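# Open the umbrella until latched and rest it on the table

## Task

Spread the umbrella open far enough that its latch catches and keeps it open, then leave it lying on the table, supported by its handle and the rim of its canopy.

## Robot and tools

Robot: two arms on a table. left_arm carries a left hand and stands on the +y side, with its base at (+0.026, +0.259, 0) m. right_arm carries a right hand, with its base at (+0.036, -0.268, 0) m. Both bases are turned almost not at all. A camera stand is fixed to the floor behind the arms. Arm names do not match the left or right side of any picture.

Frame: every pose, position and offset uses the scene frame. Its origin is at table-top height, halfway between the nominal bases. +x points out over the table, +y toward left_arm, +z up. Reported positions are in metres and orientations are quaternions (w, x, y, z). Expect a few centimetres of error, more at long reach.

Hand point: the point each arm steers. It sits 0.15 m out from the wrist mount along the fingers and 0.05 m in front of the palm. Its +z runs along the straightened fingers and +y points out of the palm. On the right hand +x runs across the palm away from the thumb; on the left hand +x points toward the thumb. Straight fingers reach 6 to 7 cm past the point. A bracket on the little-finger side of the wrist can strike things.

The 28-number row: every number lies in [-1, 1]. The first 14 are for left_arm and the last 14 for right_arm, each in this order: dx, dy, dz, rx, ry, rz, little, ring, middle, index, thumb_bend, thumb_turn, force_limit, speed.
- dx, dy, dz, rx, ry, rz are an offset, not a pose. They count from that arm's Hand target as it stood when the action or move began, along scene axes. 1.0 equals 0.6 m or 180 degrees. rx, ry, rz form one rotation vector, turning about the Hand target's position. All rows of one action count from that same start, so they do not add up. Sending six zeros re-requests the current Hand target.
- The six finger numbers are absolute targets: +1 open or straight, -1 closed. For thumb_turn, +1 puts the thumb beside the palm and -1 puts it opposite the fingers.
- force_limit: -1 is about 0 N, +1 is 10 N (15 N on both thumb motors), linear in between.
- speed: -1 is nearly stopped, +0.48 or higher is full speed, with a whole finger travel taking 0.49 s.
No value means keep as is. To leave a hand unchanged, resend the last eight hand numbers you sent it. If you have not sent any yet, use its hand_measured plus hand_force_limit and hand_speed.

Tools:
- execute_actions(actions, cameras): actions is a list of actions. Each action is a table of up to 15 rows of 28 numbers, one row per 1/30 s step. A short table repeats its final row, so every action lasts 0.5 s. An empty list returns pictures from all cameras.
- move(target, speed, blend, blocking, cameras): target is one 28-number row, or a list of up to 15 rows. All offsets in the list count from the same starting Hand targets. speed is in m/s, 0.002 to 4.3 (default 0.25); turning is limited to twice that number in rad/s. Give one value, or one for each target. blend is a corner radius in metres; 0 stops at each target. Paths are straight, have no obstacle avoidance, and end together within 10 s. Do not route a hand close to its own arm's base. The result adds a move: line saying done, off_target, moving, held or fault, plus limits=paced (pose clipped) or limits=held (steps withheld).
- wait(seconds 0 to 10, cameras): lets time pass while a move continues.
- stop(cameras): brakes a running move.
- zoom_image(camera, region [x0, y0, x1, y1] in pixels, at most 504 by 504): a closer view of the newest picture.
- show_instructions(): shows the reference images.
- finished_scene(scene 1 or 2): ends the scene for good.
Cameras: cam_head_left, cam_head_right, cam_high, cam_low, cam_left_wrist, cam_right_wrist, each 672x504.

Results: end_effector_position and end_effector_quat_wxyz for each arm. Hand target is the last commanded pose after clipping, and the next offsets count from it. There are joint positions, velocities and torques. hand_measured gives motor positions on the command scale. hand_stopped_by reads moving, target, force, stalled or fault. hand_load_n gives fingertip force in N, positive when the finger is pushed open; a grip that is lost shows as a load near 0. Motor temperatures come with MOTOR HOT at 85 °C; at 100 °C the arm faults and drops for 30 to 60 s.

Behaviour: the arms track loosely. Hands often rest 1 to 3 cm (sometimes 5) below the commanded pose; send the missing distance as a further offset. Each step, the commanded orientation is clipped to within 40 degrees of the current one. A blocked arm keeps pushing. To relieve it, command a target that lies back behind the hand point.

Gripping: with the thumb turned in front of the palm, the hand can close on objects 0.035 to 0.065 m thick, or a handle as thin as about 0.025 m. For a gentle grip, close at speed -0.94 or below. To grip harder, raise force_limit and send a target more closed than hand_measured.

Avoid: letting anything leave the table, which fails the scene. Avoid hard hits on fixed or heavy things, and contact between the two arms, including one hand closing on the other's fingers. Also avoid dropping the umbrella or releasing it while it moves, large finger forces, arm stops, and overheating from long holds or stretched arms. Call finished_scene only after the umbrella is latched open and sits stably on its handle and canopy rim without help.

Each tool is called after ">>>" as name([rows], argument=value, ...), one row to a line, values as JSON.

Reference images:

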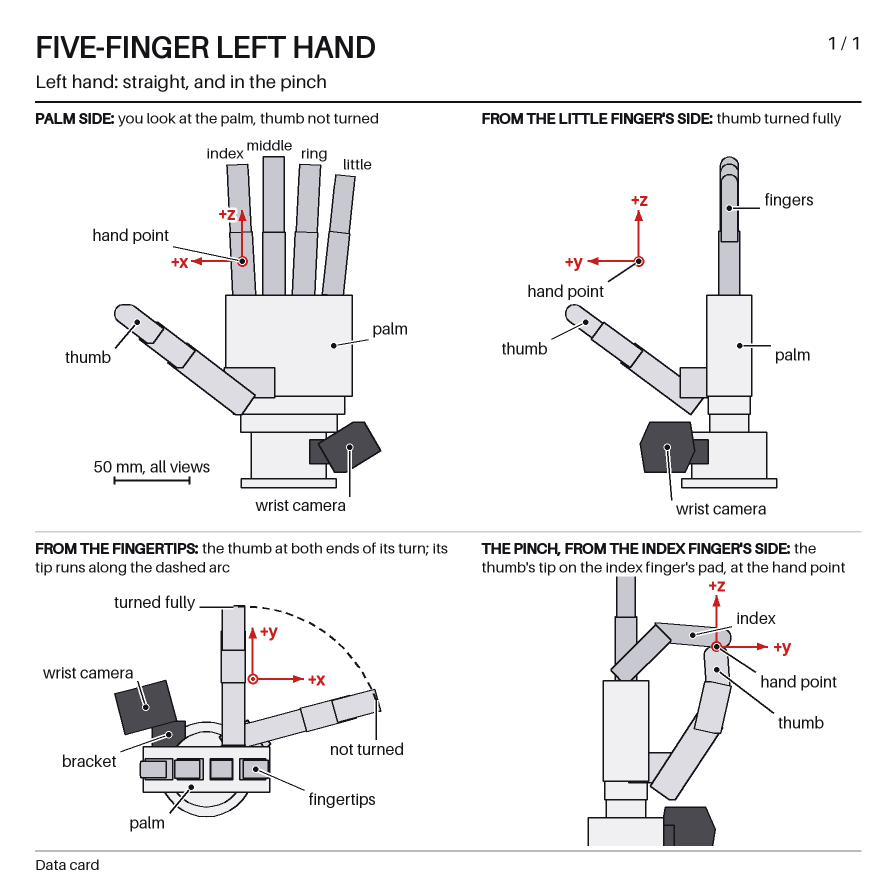

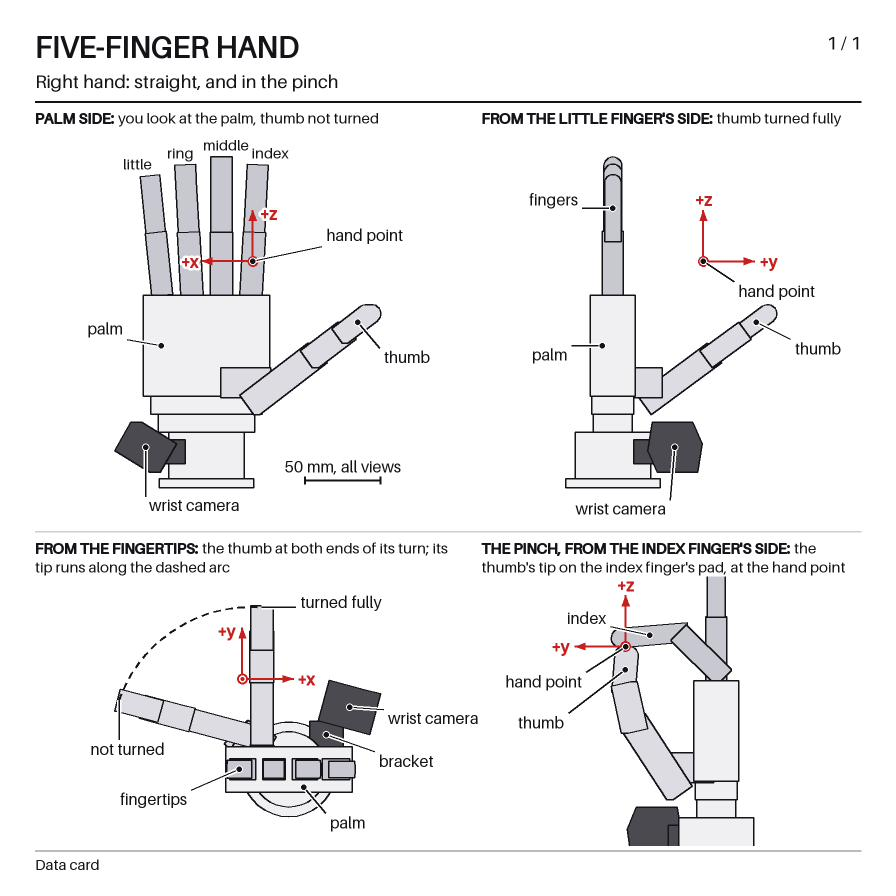

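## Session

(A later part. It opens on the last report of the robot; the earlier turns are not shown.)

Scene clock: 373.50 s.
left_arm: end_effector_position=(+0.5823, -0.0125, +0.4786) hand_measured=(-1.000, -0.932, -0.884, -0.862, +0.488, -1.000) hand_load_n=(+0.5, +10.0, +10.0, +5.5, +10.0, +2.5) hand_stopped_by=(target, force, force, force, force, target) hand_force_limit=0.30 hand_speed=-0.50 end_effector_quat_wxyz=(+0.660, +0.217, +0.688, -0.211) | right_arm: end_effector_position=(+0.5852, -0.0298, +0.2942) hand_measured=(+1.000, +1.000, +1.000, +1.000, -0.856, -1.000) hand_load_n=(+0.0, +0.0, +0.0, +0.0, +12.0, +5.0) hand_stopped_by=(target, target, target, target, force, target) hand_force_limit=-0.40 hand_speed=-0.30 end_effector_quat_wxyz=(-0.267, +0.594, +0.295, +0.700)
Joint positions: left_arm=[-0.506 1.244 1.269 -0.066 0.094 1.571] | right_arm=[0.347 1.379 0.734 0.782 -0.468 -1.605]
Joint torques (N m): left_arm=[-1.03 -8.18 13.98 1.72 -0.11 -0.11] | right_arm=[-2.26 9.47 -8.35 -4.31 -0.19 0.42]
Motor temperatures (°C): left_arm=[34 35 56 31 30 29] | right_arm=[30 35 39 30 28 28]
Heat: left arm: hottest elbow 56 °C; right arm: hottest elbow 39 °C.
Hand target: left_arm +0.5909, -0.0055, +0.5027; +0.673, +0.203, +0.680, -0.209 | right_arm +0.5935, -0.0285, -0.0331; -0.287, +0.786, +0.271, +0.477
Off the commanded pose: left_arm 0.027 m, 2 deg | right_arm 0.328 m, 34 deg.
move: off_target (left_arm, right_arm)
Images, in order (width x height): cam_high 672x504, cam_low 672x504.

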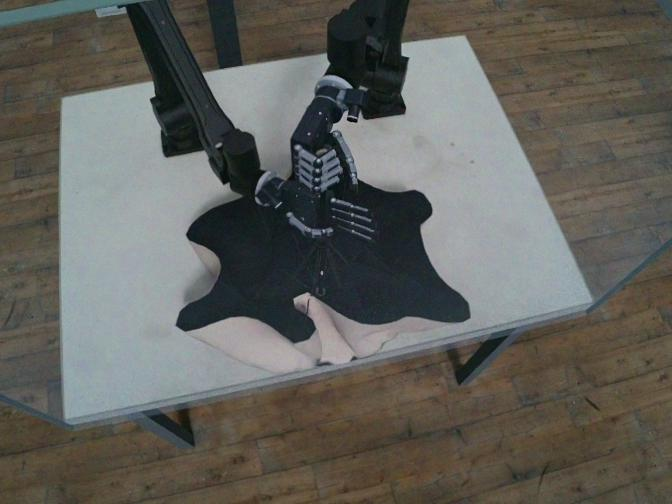

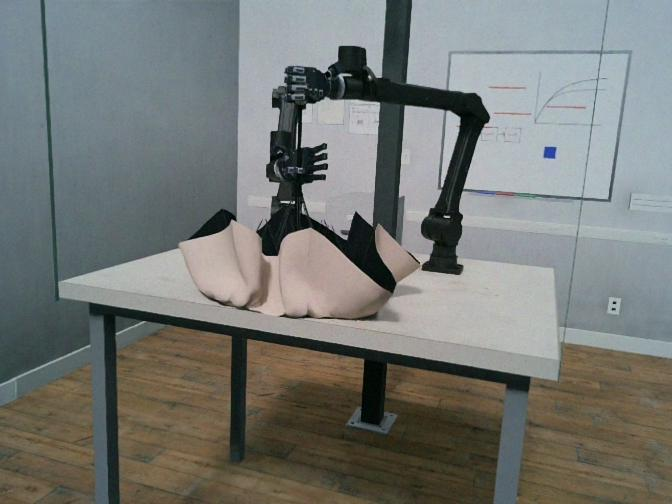

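>>> move([
  [0,0,-0.08,0,0,0, -1,-1,-1,-1,-0.3,-1,0.3,-0.5, 0.0,0.0,0.1,-0.02,0.02,0, 1,1,1,1,-0.86,-1,-0.4,-0.3],
], speed=0.08, cameras=["cam_low","cam_high"])

>>> zoom_image(camera="cam_low", region=[250, 120, 370, 240])

Scene clock: 377.83 s.
left_arm: end_effector_position=(+0.5807, -0.0120, +0.4781) hand_measured=(-1.000, -0.932, -0.884, -0.862, +0.488, -1.000) hand_load_n=(+0.0, +8.5, +6.5, +0.0, +9.0, +1.5) hand_stopped_by=(target, force, force, force, force, target) hand_force_limit=0.30 hand_speed=-0.50 end_effector_quat_wxyz=(+0.680, +0.202, +0.668, -0.225) | right_arm: end_effector_position=(+0.5812, -0.0318, +0.2846) hand_measured=(+1.000, +1.000, +1.000, +1.000, -0.858, -1.000) hand_load_n=(+0.5, +0.0, +0.0, +0.0, +0.0, +0.0) hand_stopped_by=(target, target, target, target, force, target) hand_force_limit=-0.40 hand_speed=-0.30 end_effector_quat_wxyz=(-0.268, +0.654, +0.298, +0.642)
Joint positions: left_arm=[-0.506 1.234 1.215 0.046 0.092 1.543] | right_arm=[0.346 1.308 0.783 0.488 -0.47 -1.62]
Joint torques (N m): left_arm=[-1.2 -7.77 8.29 2.28 -0.1 0.08] | right_arm=[-1.79 6.89 -1.33 -5.76 0.23 0.16]
Motor temperatures (°C): left_arm=[34 35 56 31 30 29] | right_arm=[30 35 38 30 28 28]
Heat: left arm: hottest elbow 56 °C; right arm: hottest elbow 38 °C.
Hand target: left_arm +0.5910, -0.0054, +0.4547; +0.673, +0.203, +0.680, -0.209 | right_arm +0.5935, -0.0285, +0.0268; -0.270, +0.809, +0.276, +0.443
Off the commanded pose: left_arm 0.026 m, 2 deg | right_arm 0.258 m, 29 deg.
move: off_target (left_arm, right_arm)
Images, in order (width x height): cam_high 672x504, cam_low 672x504.

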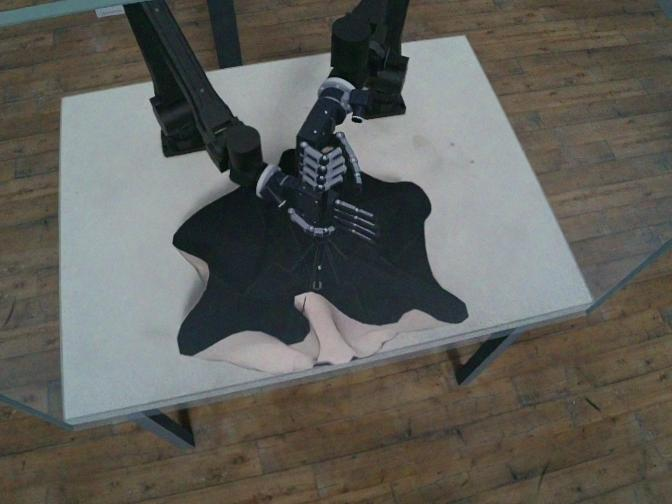

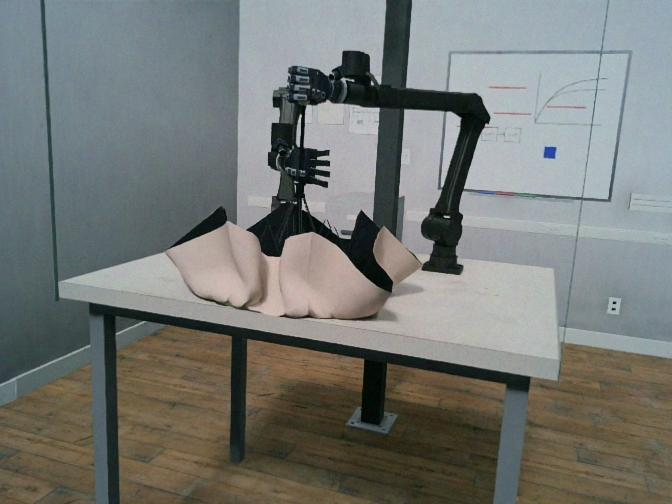

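Scaled by 4.200.

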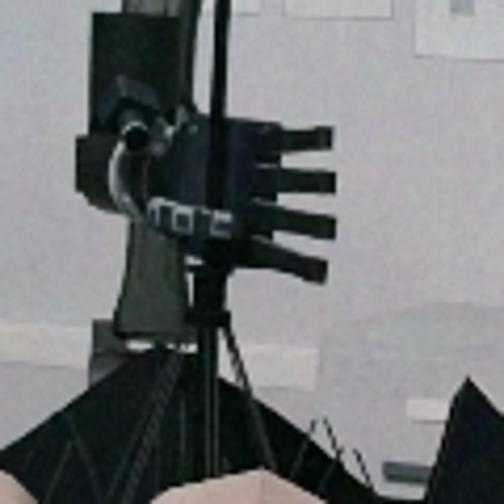

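>>> move([
  [0,0,-0.08,0,0,0, -1,-1,-1,-1,-0.3,-1,0.3,-0.5, 0.0,0.0,-0.08,0,0,0, 1,1,1,1,-0.86,-1,-0.4,-0.3],
], speed=0.08, cameras=["cam_low","cam_high"])

>>> zoom_image(camera="cam_low", region=[250, 120, 370, 240])

Scene clock: 380.17 s.
left_arm: end_effector_position=(+0.5775, -0.0004, +0.4795) hand_measured=(-1.000, -0.932, -0.884, -0.862, +0.488, -1.000) hand_load_n=(+0.0, +12.0, +6.5, +0.0, +9.0, +1.5) hand_stopped_by=(target, force, force, force, force, target) hand_force_limit=0.30 hand_speed=-0.50 end_effector_quat_wxyz=(+0.717, +0.187, +0.633, -0.225) | right_arm: end_effector_position=(+0.5780, -0.0230, +0.2848) hand_measured=(+1.000, +1.000, +1.000, +1.000, -0.858, -1.000) hand_load_n=(+0.0, +0.0, +0.0, +0.0, +0.0, +0.0) hand_stopped_by=(target, target, target, target, force, target) hand_force_limit=-0.40 hand_speed=-0.30 end_effector_quat_wxyz=(-0.271, +0.636, +0.307, +0.654)
Joint positions: left_arm=[-0.496 1.214 1.129 0.216 0.08 1.543] | right_arm=[0.361 1.324 0.765 0.561 -0.474 -1.626]
Joint torques (N m): left_arm=[-1.55 -5.25 5.5 0.54 0.09 0.13] | right_arm=[-2.61 9.82 -5.71 -3.82 0.63 0.24]
Motor temperatures (°C): left_arm=[34 35 55 31 30 29] | right_arm=[30 35 38 30 28 28]
Heat: left arm: hottest elbow 55 °C; right arm: hottest elbow 38 °C.
Hand target: left_arm +0.5909, -0.0054, +0.4070; +0.673, +0.203, +0.679, -0.209 | right_arm +0.5934, -0.0284, -0.0213; -0.270, +0.809, +0.277, +0.443
Off the commanded pose: left_arm 0.074 m, 8 deg | right_arm 0.306 m, 32 deg.
move: off_target (left_arm, right_arm)
Images, in order (width x height): cam_high 672x504, cam_low 672x504.

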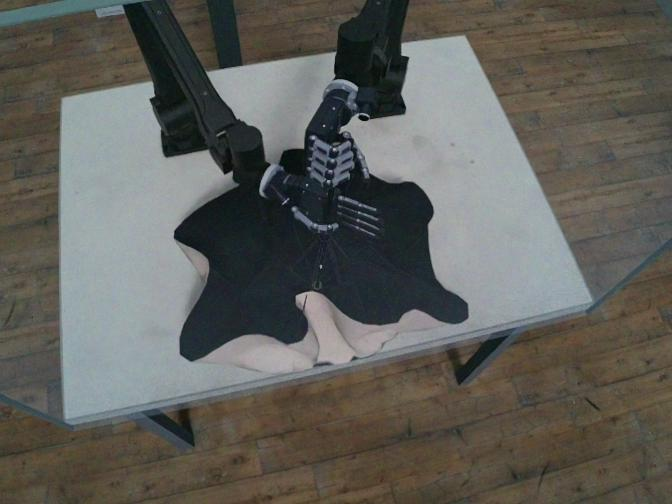

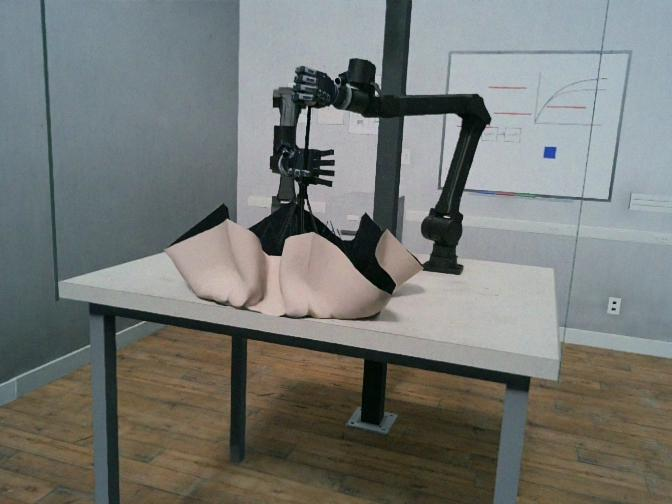

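Scaled by 4.200.

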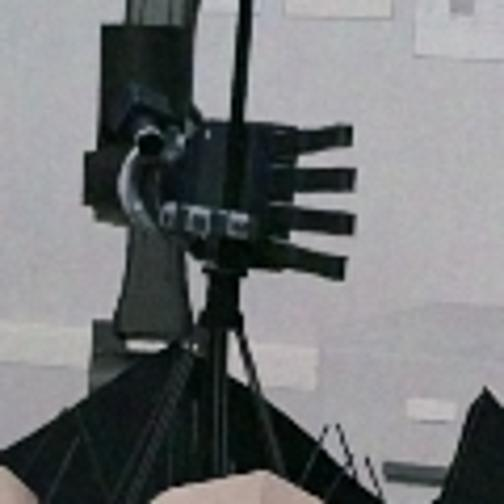

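>>> move([
  [0,-0.03,0.09,0,0,0, -1,-1,-1,-1,-0.3,-1,0.3,-0.5, 0.0,0.0,0.1,0,0,0, 1,1,1,1,-0.86,-1,-0.4,-0.3],
  [0,-0.03,0.09,0,0,0, -1,-1,-1,-1,-0.3,-1,0.3,-0.5, 0.02,-0.02,-0.02,0,0,0, 1,1,1,1,-0.86,-1,-0.4,-0.3],
], speed=0.1, cameras=["cam_low","cam_high"])

>>> zoom_image(camera="cam_low", region=[250, 120, 370, 240])

Scene clock: 383.87 s.
left_arm: end_effector_position=(+0.5866, -0.0148, +0.4452) hand_measured=(-1.000, -0.932, -0.884, -0.862, +0.488, -1.000) hand_load_n=(+0.0, +2.0, +6.0, +0.5, +9.0, +2.0) hand_stopped_by=(target, force, force, force, force, target) hand_force_limit=0.30 hand_speed=-0.50 end_effector_quat_wxyz=(+0.669, +0.198, +0.687, -0.204) | right_arm: end_effector_position=(+0.5809, -0.0221, +0.2860) hand_measured=(+1.000, +1.000, +1.000, +1.000, -0.858, -1.000) hand_load_n=(+0.0, +0.0, +0.0, +0.0, +0.0, +0.0) hand_stopped_by=(target, target, target, target, force, target) hand_force_limit=-0.40 hand_speed=-0.30 end_effector_quat_wxyz=(-0.276, +0.627, +0.316, +0.657)
Joint positions: left_arm=[-0.522 1.262 1.186 0.053 0.04 1.555] | right_arm=[0.349 1.339 0.768 0.589 -0.508 -1.631]
Joint torques (N m): left_arm=[-2.14 -7.94 13.5 1.46 0.23 0.05] | right_arm=[-4.42 10.52 -6.23 -4.03 0.73 0.13]
Motor temperatures (°C): left_arm=[34 35 56 31 30 29] | right_arm=[30 35 38 30 28 28]
Heat: left arm: hottest elbow 56 °C; right arm: hottest elbow 38 °C.
Hand target: left_arm +0.5908, -0.0235, +0.4609; +0.673, +0.203, +0.679, -0.209 | right_arm +0.6055, -0.0404, -0.0332; -0.270, +0.809, +0.277, +0.443
Off the commanded pose: left_arm 0.019 m, 1 deg | right_arm 0.321 m, 33 deg.
move: off_target (left_arm, right_arm)
Images, in order (width x height): cam_high 672x504, cam_low 672x504.

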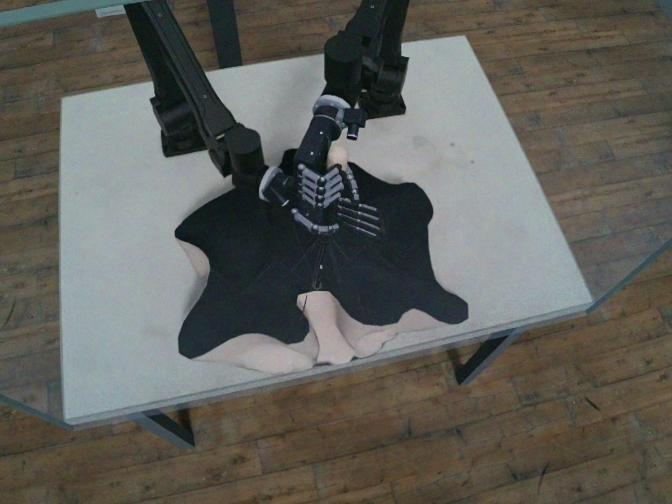

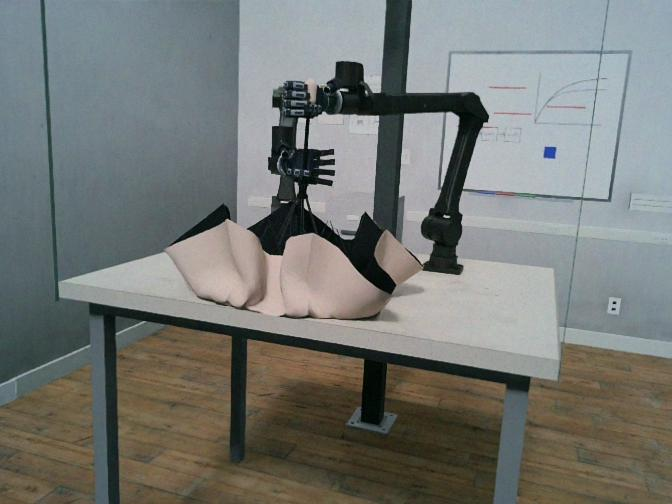

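Scaled by 4.200.

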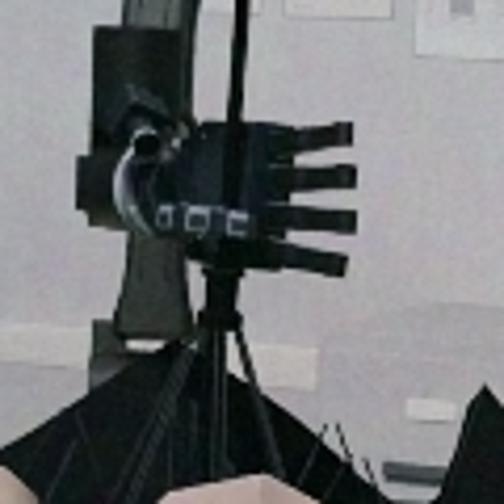

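>>> execute_actions(actions=[], cameras=["cam_left_wrist"])

Scene clock: 384.00 s.
left_arm: end_effector_position=(+0.5866, -0.0148, +0.4452) hand_measured=(-1.000, -0.932, -0.884, -0.862, +0.488, -1.000) hand_load_n=(+0.0, +2.0, +6.5, +0.0, +9.0, +1.5) hand_stopped_by=(target, force, force, force, force, target) hand_force_limit=0.30 hand_speed=-0.50 end_effector_quat_wxyz=(+0.669, +0.198, +0.687, -0.204) | right_arm: end_effector_position=(+0.5809, -0.0221, +0.2860) hand_measured=(+1.000, +1.000, +1.000, +1.000, -0.858, -1.000) hand_load_n=(+0.0, +0.0, +0.0, +0.0, +0.0, +0.0) hand_stopped_by=(target, target, target, target, force, target) hand_force_limit=-0.40 hand_speed=-0.30 end_effector_quat_wxyz=(-0.276, +0.627, +0.316, +0.657)
Joint positions: left_arm=[-0.522 1.262 1.186 0.053 0.04 1.555] | right_arm=[0.349 1.339 0.768 0.589 -0.508 -1.631]
Joint velocities: within noise
Joint torques (N m): left_arm=[-2.26 -8.47 13.44 1.52 0.22 0.09] | right_arm=[-4.48 10.64 -6.28 -4.01 0.72 0.14]
Motor temperatures (°C): left_arm=[34 35 56 31 30 29] | right_arm=[30 35 38 30 28 28]
Heat: left arm: hottest elbow 56 °C; right arm: hottest elbow 38 °C.
Hand target: left_arm +0.5908, -0.0235, +0.4609; +0.673, +0.203, +0.679, -0.209 | right_arm +0.6055, -0.0404, -0.0332; -0.270, +0.809, +0.277, +0.443
Off the commanded pose: left_arm 0.019 m, 1 deg | right_arm 0.321 m, 33 deg.
camera_calibration:
cam_left_wrist: T_world_to_cam=[[-0.511081, -0.827213, -0.233487, 0.395181], [-0.311434, 0.431402, -0.8467, 0.569191], [0.801128, -0.360016, -0.478103, -0.14992], [0, 0, 0, 1]] pos_world=[0.49934, 0.0273753, 0.502527]
Images, in order (width x height): cam_left_wrist 672x504.

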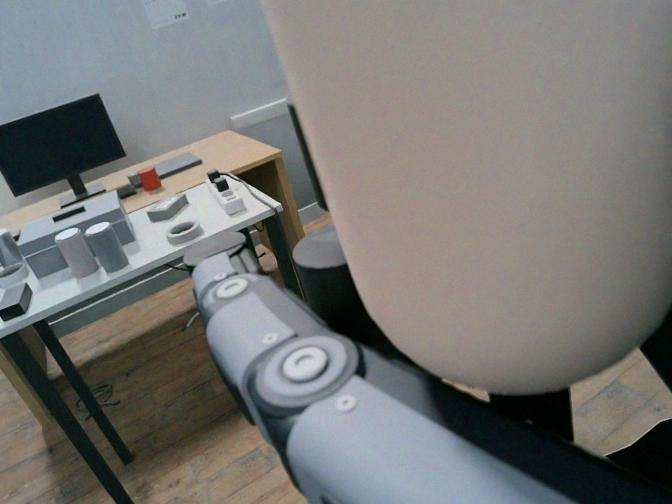

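>>> wait(seconds=0, cameras=["cam_head_left","cam_head_right","cam_high"])

>>> zoom_image(camera="cam_high", region=[160, 100, 500, 380])

>>> zoom_image(camera="cam_head_left", region=[120, 60, 500, 380])

Scene clock: 384.60 s.
left_arm: end_effector_position=(+0.5866, -0.0148, +0.4452) hand_measured=(-1.000, -0.932, -0.884, -0.862, +0.488, -1.000) hand_load_n=(+0.5, +2.0, +6.5, +0.0, +9.0, +1.5) hand_stopped_by=(target, force, force, force, force, target) hand_force_limit=0.30 hand_speed=-0.50 end_effector_quat_wxyz=(+0.669, +0.198, +0.687, -0.204) | right_arm: end_effector_position=(+0.5809, -0.0221, +0.2860) hand_measured=(+1.000, +1.000, +1.000, +1.000, -0.858, -1.000) hand_load_n=(+0.0, +0.0, +0.0, +0.5, +0.0, +0.0) hand_stopped_by=(target, target, target, target, force, target) hand_force_limit=-0.40 hand_speed=-0.30 end_effector_quat_wxyz=(-0.276, +0.627, +0.316, +0.657)
Joint positions: left_arm=[-0.522 1.262 1.186 0.053 0.04 1.555] | right_arm=[0.349 1.339 0.768 0.589 -0.508 -1.631]
Joint torques (N m): left_arm=[-3.08 -8.06 13.6 1.42 0.23 -0.02] | right_arm=[-4.42 10.64 -6.22 -4.04 0.75 0.12]
Motor temperatures (°C): left_arm=[34 35 56 31 30 29] | right_arm=[30 35 38 30 28 28]
Heat: left arm: hottest elbow 56 °C; right arm: hottest elbow 38 °C.
Hand target: left_arm +0.5908, -0.0235, +0.4609; +0.673, +0.203, +0.679, -0.209 | right_arm +0.6055, -0.0404, -0.0332; -0.270, +0.809, +0.277, +0.443
Off the commanded pose: left_arm 0.019 m, 1 deg | right_arm 0.321 m, 33 deg.
Images, in order (width x height): cam_head_left 672x504, cam_head_right 672x504, cam_high 672x504.

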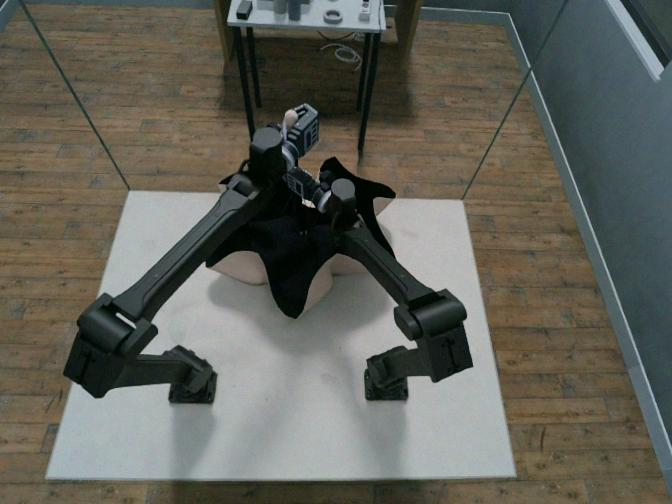

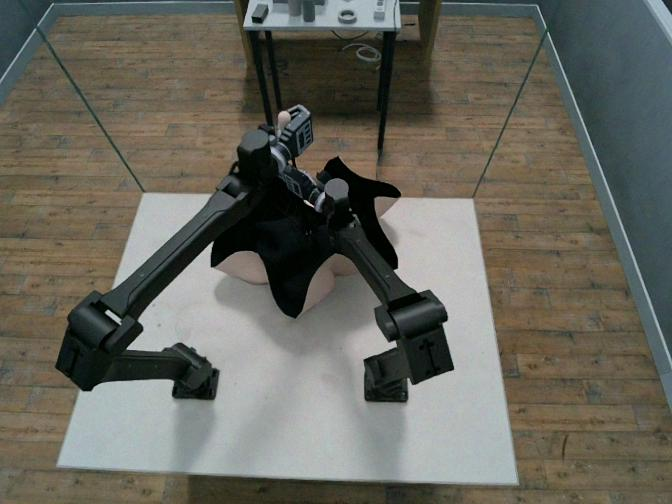

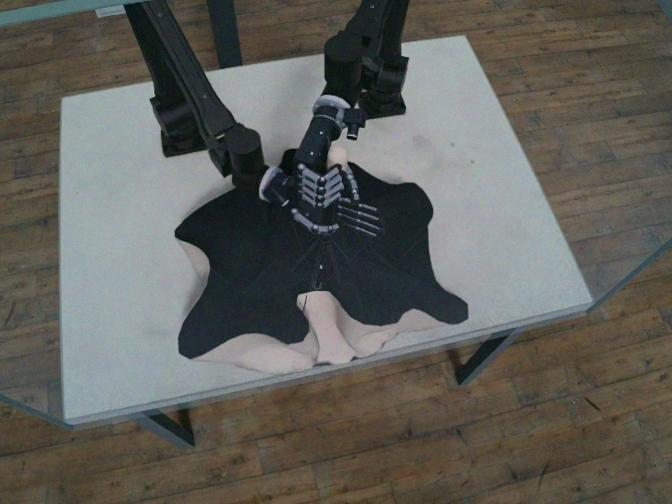

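Scaled by 1.482.

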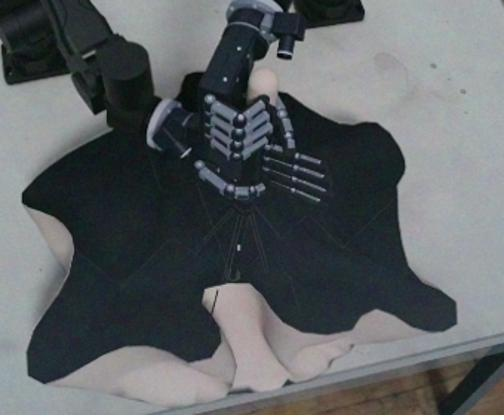

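Scaled by 1.326.

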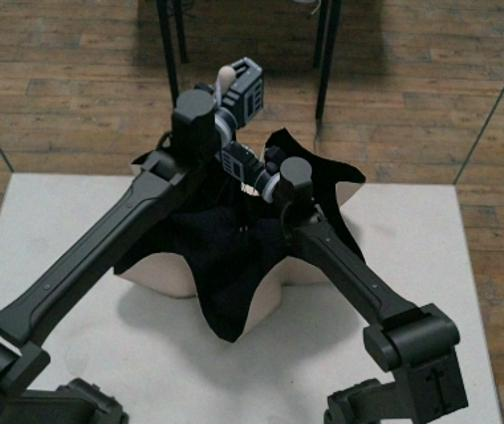

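>>> zoom_image(camera="cam_high", region=[260, 220, 380, 370])

>>> zoom_image(camera="cam_high", region=[160, 160, 300, 300])

>>> zoom_image(camera="cam_high", region=[320, 160, 480, 330])

Scaled by 3.360.

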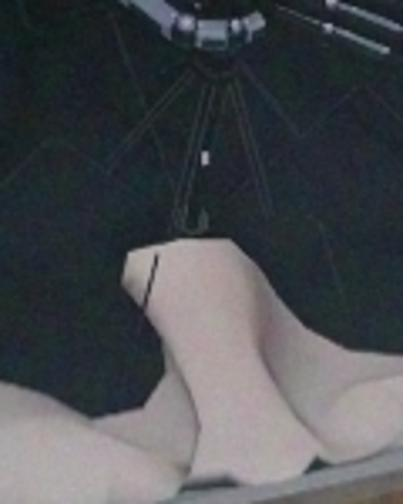

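Scaled by 3.600.

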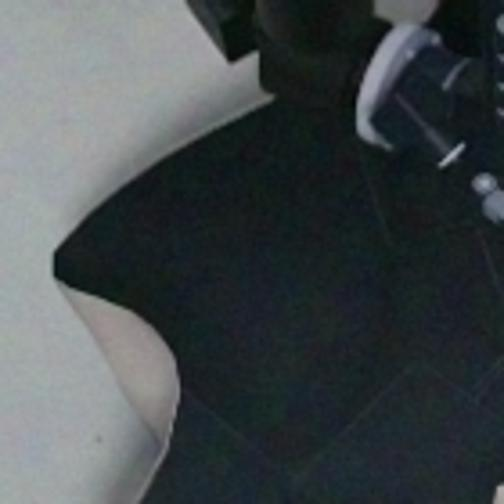

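Scaled by 2.965.

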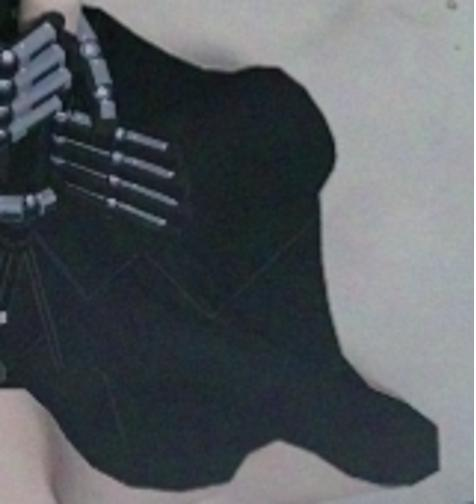

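>>> move([
  [0,0,0,0,0,0, -1,-1,-1,-1,-0.3,-1,0.3,-0.5, -0.03,0.02,0.45,0.1,-0.1,0, 1,1,1,1,-0.86,-1,-0.4,-0.3],
  [0,0,0,0,0,0, 0,0,0,0,1,-1,0.3,0, -0.03,0.02,0.47,0.11,-0.11,0, 1,1,1,1,-0.86,-1,-0.4,-0.3],
], speed=[0.3,0.1], cameras=["cam_low","cam_high","cam_left_wrist"])

Scene clock: 391.43 s.
left_arm: end_effector_position=(+0.5807, -0.0270, +0.4448) hand_measured=(+0.000, +0.000, +0.000, +0.000, +1.000, -1.000) hand_load_n=(+0.0, +0.0, +0.0, +0.0, +0.0, +0.5) hand_stopped_by=(target, target, target, target, target, target) hand_force_limit=0.30 hand_speed=0.00 end_effector_quat_wxyz=(+0.665, +0.209, +0.685, -0.212) | right_arm: end_effector_position=(+0.5767, -0.0247, +0.3034) hand_measured=(+1.000, +1.000, +1.000, +1.000, -0.858, -1.000) hand_load_n=(+0.0, +0.0, +0.0, +0.0, +0.0, +0.0) hand_stopped_by=(target, target, target, target, force, target) hand_force_limit=-0.40 hand_speed=-0.30 end_effector_quat_wxyz=(-0.338, +0.616, +0.270, +0.658)
Joint positions: left_arm=[-0.542 1.262 1.187 0.05 0.048 1.56] | right_arm=[0.324 1.326 0.765 0.673 -0.554 -1.451]
Joint torques (N m): left_arm=[-0.26 -8.64 13.31 1.52 -0.04 -0.01] | right_arm=[-2.78 -5.19 7.05 0.76 0.21 0.76]
Motor temperatures (°C): left_arm=[34 35 58 31 30 29] | right_arm=[30 35 37 30 28 28]
Heat: left arm: hottest elbow 58 °C; right arm: hottest elbow 37 °C.
Hand target: left_arm +0.5908, -0.0235, +0.4610; +0.673, +0.203, +0.679, -0.209 | right_arm +0.5875, -0.0285, +0.2488; -0.353, +0.663, +0.239, +0.616
Off the commanded pose: left_arm 0.019 m, 1 deg | right_arm 0.056 m, 8 deg.
move: off_target (left_arm, right_arm); target 2's new numbers were sent with left_arm's hand 0.019 m and 1 deg from that target
camera_calibration:
cam_left_wrist: T_world_to_cam=[[-0.533365, -0.811818, -0.237641, 0.397221], [-0.299415, 0.443939, -0.844553, 0.56475], [0.791121, -0.379301, -0.479851, -0.143661], [0, 0, 0, 1]] pos_world=[0.494612, 0.0172656, 0.502422]
Images, in order (width x height): cam_high 672x504, cam_low 672x504, cam_left_wrist 672x504.

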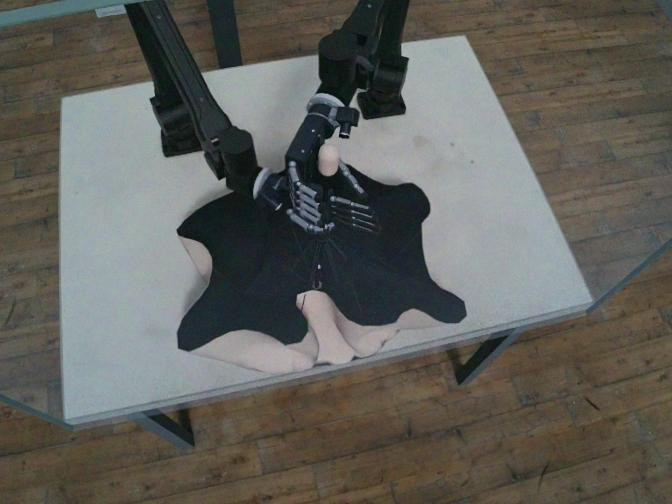

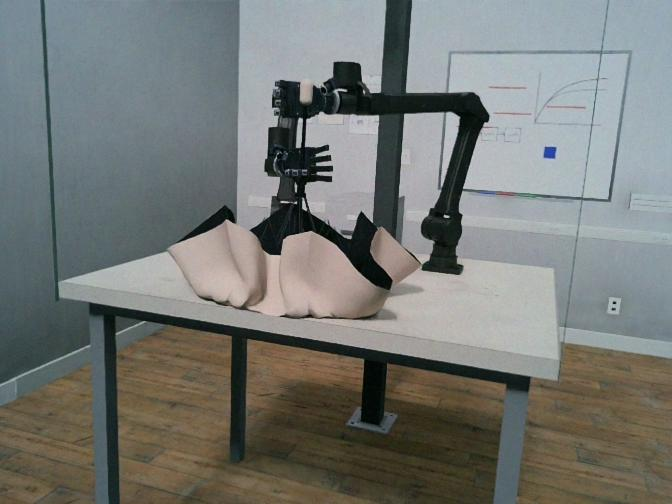

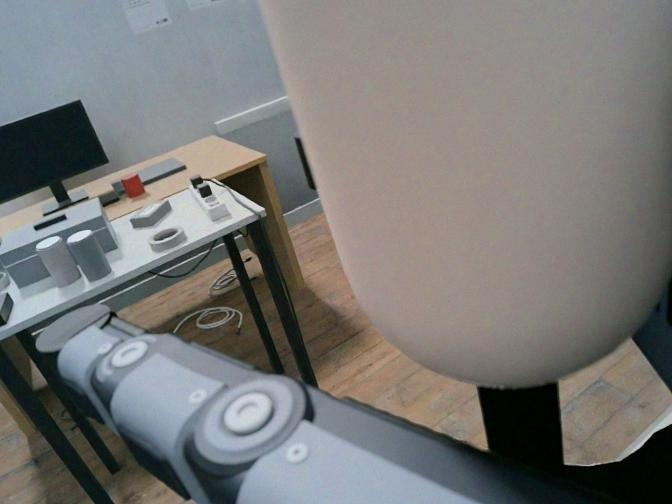

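>>> move([
  [-0.03,0.04,0.025,0,0,0, 0,0,0,0,1,-1,0.3,0, 0,0,0,0,0,0, 1,1,1,1,-0.86,-1,-0.4,-0.3],
], speed=[0.1], cameras=["cam_left_wrist"])

Scene clock: 392.90 s.
left_arm: end_effector_position=(+0.5683, -0.0059, +0.4680) hand_measured=(+0.000, +0.000, +0.000, +0.000, +1.000, -1.000) hand_load_n=(+0.0, +0.0, +0.0, +0.0, +0.0, +0.0) hand_stopped_by=(target, target, target, target, target, target) hand_force_limit=0.30 hand_speed=0.00 end_effector_quat_wxyz=(+0.671, +0.206, +0.680, -0.212) | right_arm: end_effector_position=(+0.5767, -0.0247, +0.3034) hand_measured=(+1.000, +1.000, +1.000, +1.000, -0.858, -1.000) hand_load_n=(+0.0, +0.0, +0.0, +0.0, +0.0, +0.5) hand_stopped_by=(target, target, target, target, force, target) hand_force_limit=-0.40 hand_speed=-0.30 end_effector_quat_wxyz=(-0.338, +0.616, +0.270, +0.658)
Joint positions: left_arm=[-0.516 1.202 1.187 0.004 0.069 1.56] | right_arm=[0.324 1.326 0.765 0.673 -0.554 -1.451]
Joint torques (N m): left_arm=[-0.62 -8.41 11.6 1.39 0.15 -0.02] | right_arm=[-2.78 -5.01 7.06 0.76 0.2 0.76]
Motor temperatures (°C): left_arm=[34 35 58 31 30 29] | right_arm=[30 35 37 30 28 28]
Heat: left arm: hottest elbow 58 °C; right arm: hottest elbow 37 °C.
Hand target: left_arm +0.5729, +0.0006, +0.4759; +0.673, +0.203, +0.679, -0.209 | right_arm +0.5875, -0.0285, +0.2488; -0.353, +0.663, +0.239, +0.616
Off the commanded pose: left_arm 0.011 m, 1 deg | right_arm 0.056 m, 8 deg.
move: off_target (left_arm, right_arm)
camera_calibration:
cam_left_wrist: T_world_to_cam=[[-0.526934, -0.815974, -0.237755, 0.409627], [-0.291207, 0.436147, -0.851454, 0.569674], [0.79846, -0.379424, -0.467438, -0.124733], [0, 0, 0, 1]] pos_world=[0.481334, 0.0384571, 0.524137]
Images, in order (width x height): cam_left_wrist 672x504.

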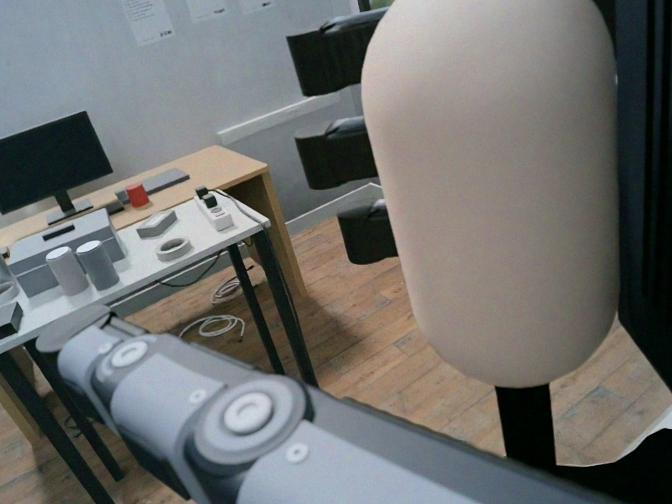

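>>> move([
  [-0.003,0.012,-0.02,0,0,0, 0,0,0,0,1,-1,0.3,0, 0,0,0,0,0,0, 1,1,1,1,-0.86,-1,-0.4,-0.3],
  [-0.003,0.012,-0.02,0,0,0, -1,-1,-1,-1,1,-1,0.7,-0.4, 0,0,0,0,0,0, 1,1,1,1,-0.86,-1,-0.4,-0.3],
  [-0.003,0.012,-0.02,0,0,0, -1,-1,-1,-1,-0.5,-1,0.7,-0.4, 0,0,0,0,0,0, 1,1,1,1,-0.86,-1,-0.4,-0.3],
], speed=[0.1,0.1,0.1], cameras=["cam_left_wrist"])

Scene clock: 397.67 s.
left_arm: end_effector_position=(+0.5689, -0.0024, +0.4571) hand_measured=(-0.896, -0.836, -0.836, -1.000, +0.474, -1.000) hand_load_n=(+12.5, +10.5, +10.0, +2.5, +15.0, +2.5) hand_stopped_by=(force, force, force, target, force, target) hand_force_limit=0.70 hand_speed=-0.40 end_effector_quat_wxyz=(+0.663, +0.209, +0.685, -0.216) | right_arm: end_effector_position=(+0.5763, -0.0242, +0.3038) hand_measured=(+1.000, +1.000, +1.000, +1.000, -0.858, -1.000) hand_load_n=(+0.0, +0.0, +0.0, +0.0, +0.0, +0.0) hand_stopped_by=(target, target, target, target, force, target) hand_force_limit=-0.40 hand_speed=-0.30 end_effector_quat_wxyz=(-0.339, +0.615, +0.271, +0.658)
Joint positions: left_arm=[-0.501 1.199 1.168 0.004 0.096 1.554] | right_arm=[0.324 1.326 0.765 0.675 -0.557 -1.451]
Joint torques (N m): left_arm=[-0.73 -8.94 9.83 2.63 0 0.07] | right_arm=[-2.73 -5.13 7.05 0.72 0.34 0.76]
Motor temperatures (°C): left_arm=[34 35 57 31 30 28] | right_arm=[30 35 37 30 28 29]
Heat: left arm: hottest elbow 57 °C; right arm: hottest elbow 37 °C.
Hand target: left_arm +0.5711, +0.0077, +0.4637; +0.673, +0.203, +0.680, -0.209 | right_arm +0.5875, -0.0285, +0.2489; -0.353, +0.663, +0.239, +0.616
Off the commanded pose: left_arm 0.012 m, 2 deg | right_arm 0.056 m, 8 deg.
move: off_target (left_arm, right_arm); target 2's new numbers were sent with left_arm's hand 0.011 m and 1 deg from that target; target 3's new numbers were sent with left_arm's hand 0.012 m and 2 deg from that target
camera_calibration:
cam_left_wrist: T_world_to_cam=[[-0.540276, -0.809318, -0.230447, 0.414566], [-0.300818, 0.441516, -0.845324, 0.561801], [0.785882, -0.387386, -0.481998, -0.115178], [0, 0, 0, 1]] pos_world=[0.483497, 0.0428535, 0.514924]
Images, in order (width x height): cam_left_wrist 672x504.

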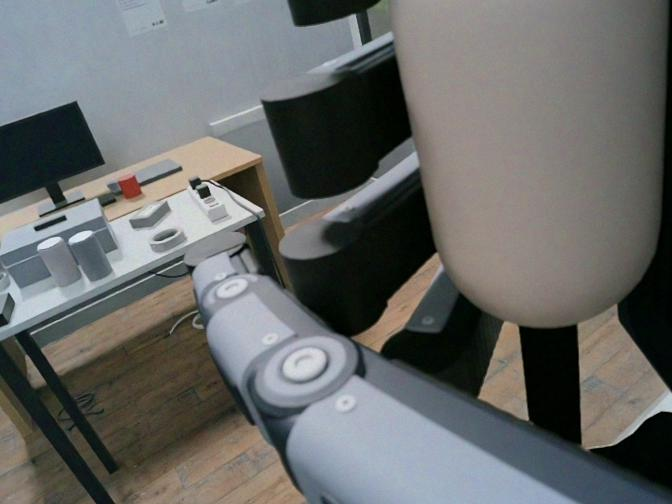

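>>> move([
  [0.0,0.0,0.15,0,0,0, -1,-1,-1,-1,-0.5,-1,0.7,-0.4, 0,0,0.08,0,0,0, 1,1,1,1,-0.86,-1,-0.4,-0.3],
], speed=[0.06], cameras=["cam_low","cam_high"])

>>> zoom_image(camera="cam_high", region=[160, 100, 500, 380])

Scene clock: 400.20 s.
left_arm: end_effector_position=(+0.5700, -0.0029, +0.4638) hand_measured=(-0.896, -0.836, -0.836, -1.000, +0.474, -1.000) hand_load_n=(+2.0, +1.5, +11.5, +4.0, +15.0, +2.5) hand_stopped_by=(force, force, force, target, force, target) hand_force_limit=0.70 hand_speed=-0.40 end_effector_quat_wxyz=(+0.619, +0.218, +0.726, -0.206) | right_arm: end_effector_position=(+0.5740, -0.0229, +0.3081) hand_measured=(+1.000, +1.000, +1.000, +1.000, -0.858, -1.000) hand_load_n=(+0.0, +0.0, +0.0, +0.0, +1.0, +0.0) hand_stopped_by=(target, target, target, target, force, target) hand_force_limit=-0.40 hand_speed=-0.30 end_effector_quat_wxyz=(-0.346, +0.640, +0.267, +0.632)
Joint positions: left_arm=[-0.501 1.223 1.293 -0.221 0.096 1.555] | right_arm=[0.324 1.289 0.802 0.532 -0.565 -1.44]
Joint torques (N m): left_arm=[-0.67 -10.46 18.11 2.54 -0.09 0.02] | right_arm=[-3.08 -7.53 10.81 0.17 0.48 0.64]
Motor temperatures (°C): left_arm=[34 35 57 31 30 28] | right_arm=[30 35 37 30 28 29]
Heat: left arm: hottest elbow 57 °C; right arm: hottest elbow 37 °C.
Hand target: left_arm +0.5711, +0.0078, +0.5538; +0.673, +0.203, +0.679, -0.209 | right_arm +0.5875, -0.0283, +0.2966; -0.353, +0.663, +0.239, +0.615
Off the commanded pose: left_arm 0.091 m, 8 deg | right_arm 0.018 m, 5 deg.
move: off_target (left_arm, right_arm)
Images, in order (width x height): cam_high 672x504, cam_low 672x504.

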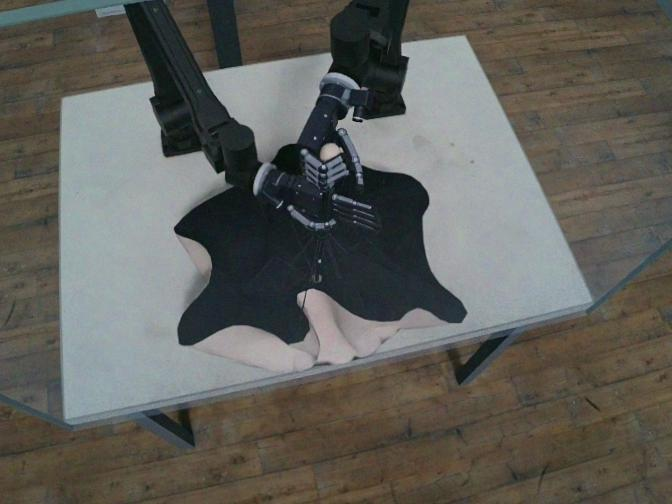

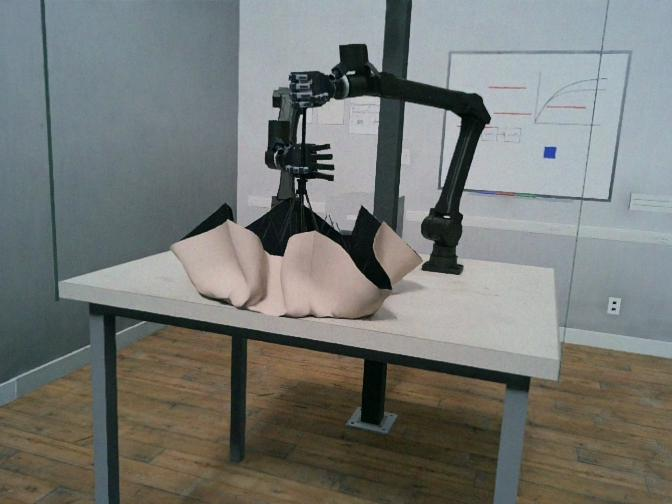

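Scaled by 1.482.

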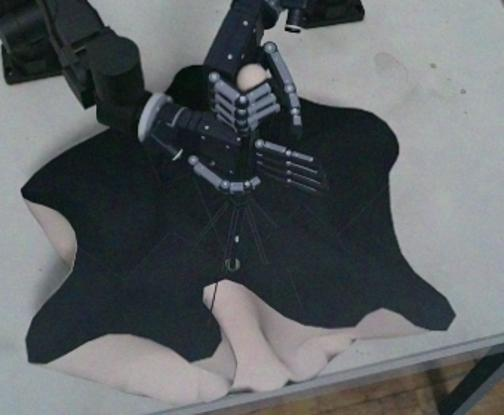

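>>> move([
  [0.0,0.0,0.0,0,0,0, -1,-1,-1,-1,-0.5,-1,0.7,-0.4, 0.0,0.0,0,0,0,0, 1,1,1,1,0.3,-1,-0.4,0.0],
  [0.0,0.0,0.07,0,0,0, -1,-1,-1,-1,-0.5,-1,0.7,-0.4, 0.02,-0.02,0.05,0,0,0, 1,1,1,1,0.3,-1,-0.4,0.0],
], speed=[0.06,0.06], cameras=["cam_low","cam_high","cam_left_wrist"])

Scene clock: 403.37 s.
left_arm: end_effector_position=(+0.5746, -0.0051, +0.4938) hand_measured=(-0.896, -0.836, -0.836, -0.998, +0.474, -1.000) hand_load_n=(+1.5, +1.0, +11.0, +4.0, +15.0, +2.5) hand_stopped_by=(force, force, force, target, force, target) hand_force_limit=0.70 hand_speed=-0.40 end_effector_quat_wxyz=(+0.611, +0.220, +0.733, -0.202) | right_arm: end_effector_position=(+0.5777, -0.0212, +0.3380) hand_measured=(+1.000, +1.000, +1.000, +1.000, +0.300, -1.000) hand_load_n=(+0.0, +0.0, +0.0, +0.0, +0.0, +0.5) hand_stopped_by=(target, target, target, target, target, target) hand_force_limit=-0.40 hand_speed=0.00 end_effector_quat_wxyz=(-0.360, +0.639, +0.269, +0.624)
Joint positions: left_arm=[-0.501 1.251 1.411 -0.333 0.094 1.559] | right_arm=[0.311 1.265 0.87 0.442 -0.603 -1.42]
Joint torques (N m): left_arm=[-0.67 -11.69 19.04 2.69 -0.04 0.04] | right_arm=[-5.19 -7.36 11.25 0.34 0.55 0.42]
Motor temperatures (°C): left_arm=[34 35 59 31 30 28] | right_arm=[30 35 38 30 28 29]
Heat: left arm: hottest elbow 59 °C; right arm: hottest elbow 38 °C.
Hand target: left_arm +0.5710, +0.0077, +0.5958; +0.673, +0.203, +0.679, -0.209 | right_arm +0.5995, -0.0404, +0.3269; -0.353, +0.663, +0.239, +0.616
Off the commanded pose: left_arm 0.103 m, 10 deg | right_arm 0.031 m, 5 deg.
move: off_target (left_arm, right_arm)
camera_calibration:
cam_left_wrist: T_world_to_cam=[[-0.567793, -0.792603, -0.222242, 0.435671], [-0.402439, 0.502798, -0.765008, 0.614678], [0.718091, -0.344927, -0.604459, -0.00342931], [0, 0, 0, 1]] pos_world=[0.497204, 0.0350724, 0.564985]
Images, in order (width x height): cam_high 672x504, cam_low 672x504, cam_left_wrist 672x504.

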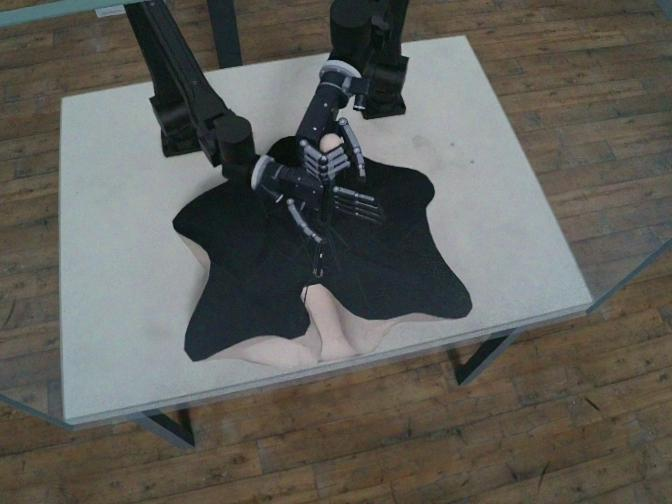

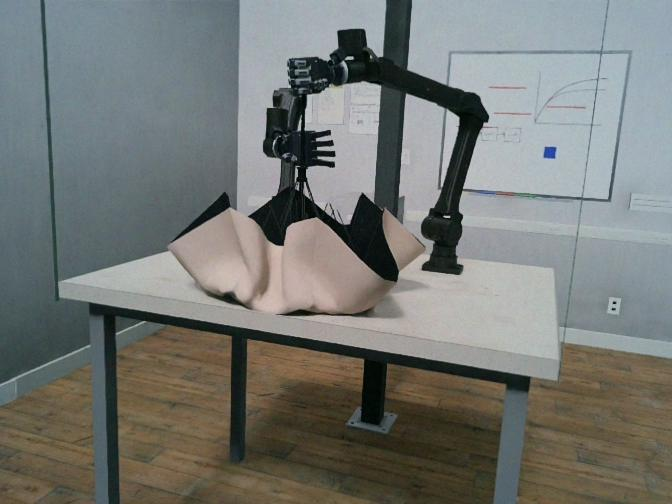

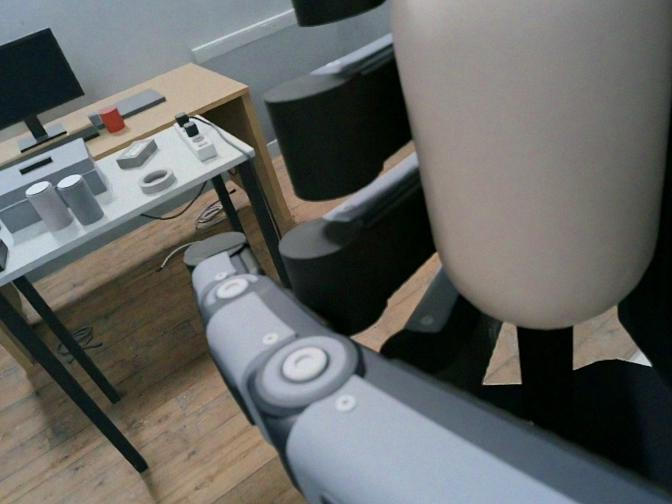

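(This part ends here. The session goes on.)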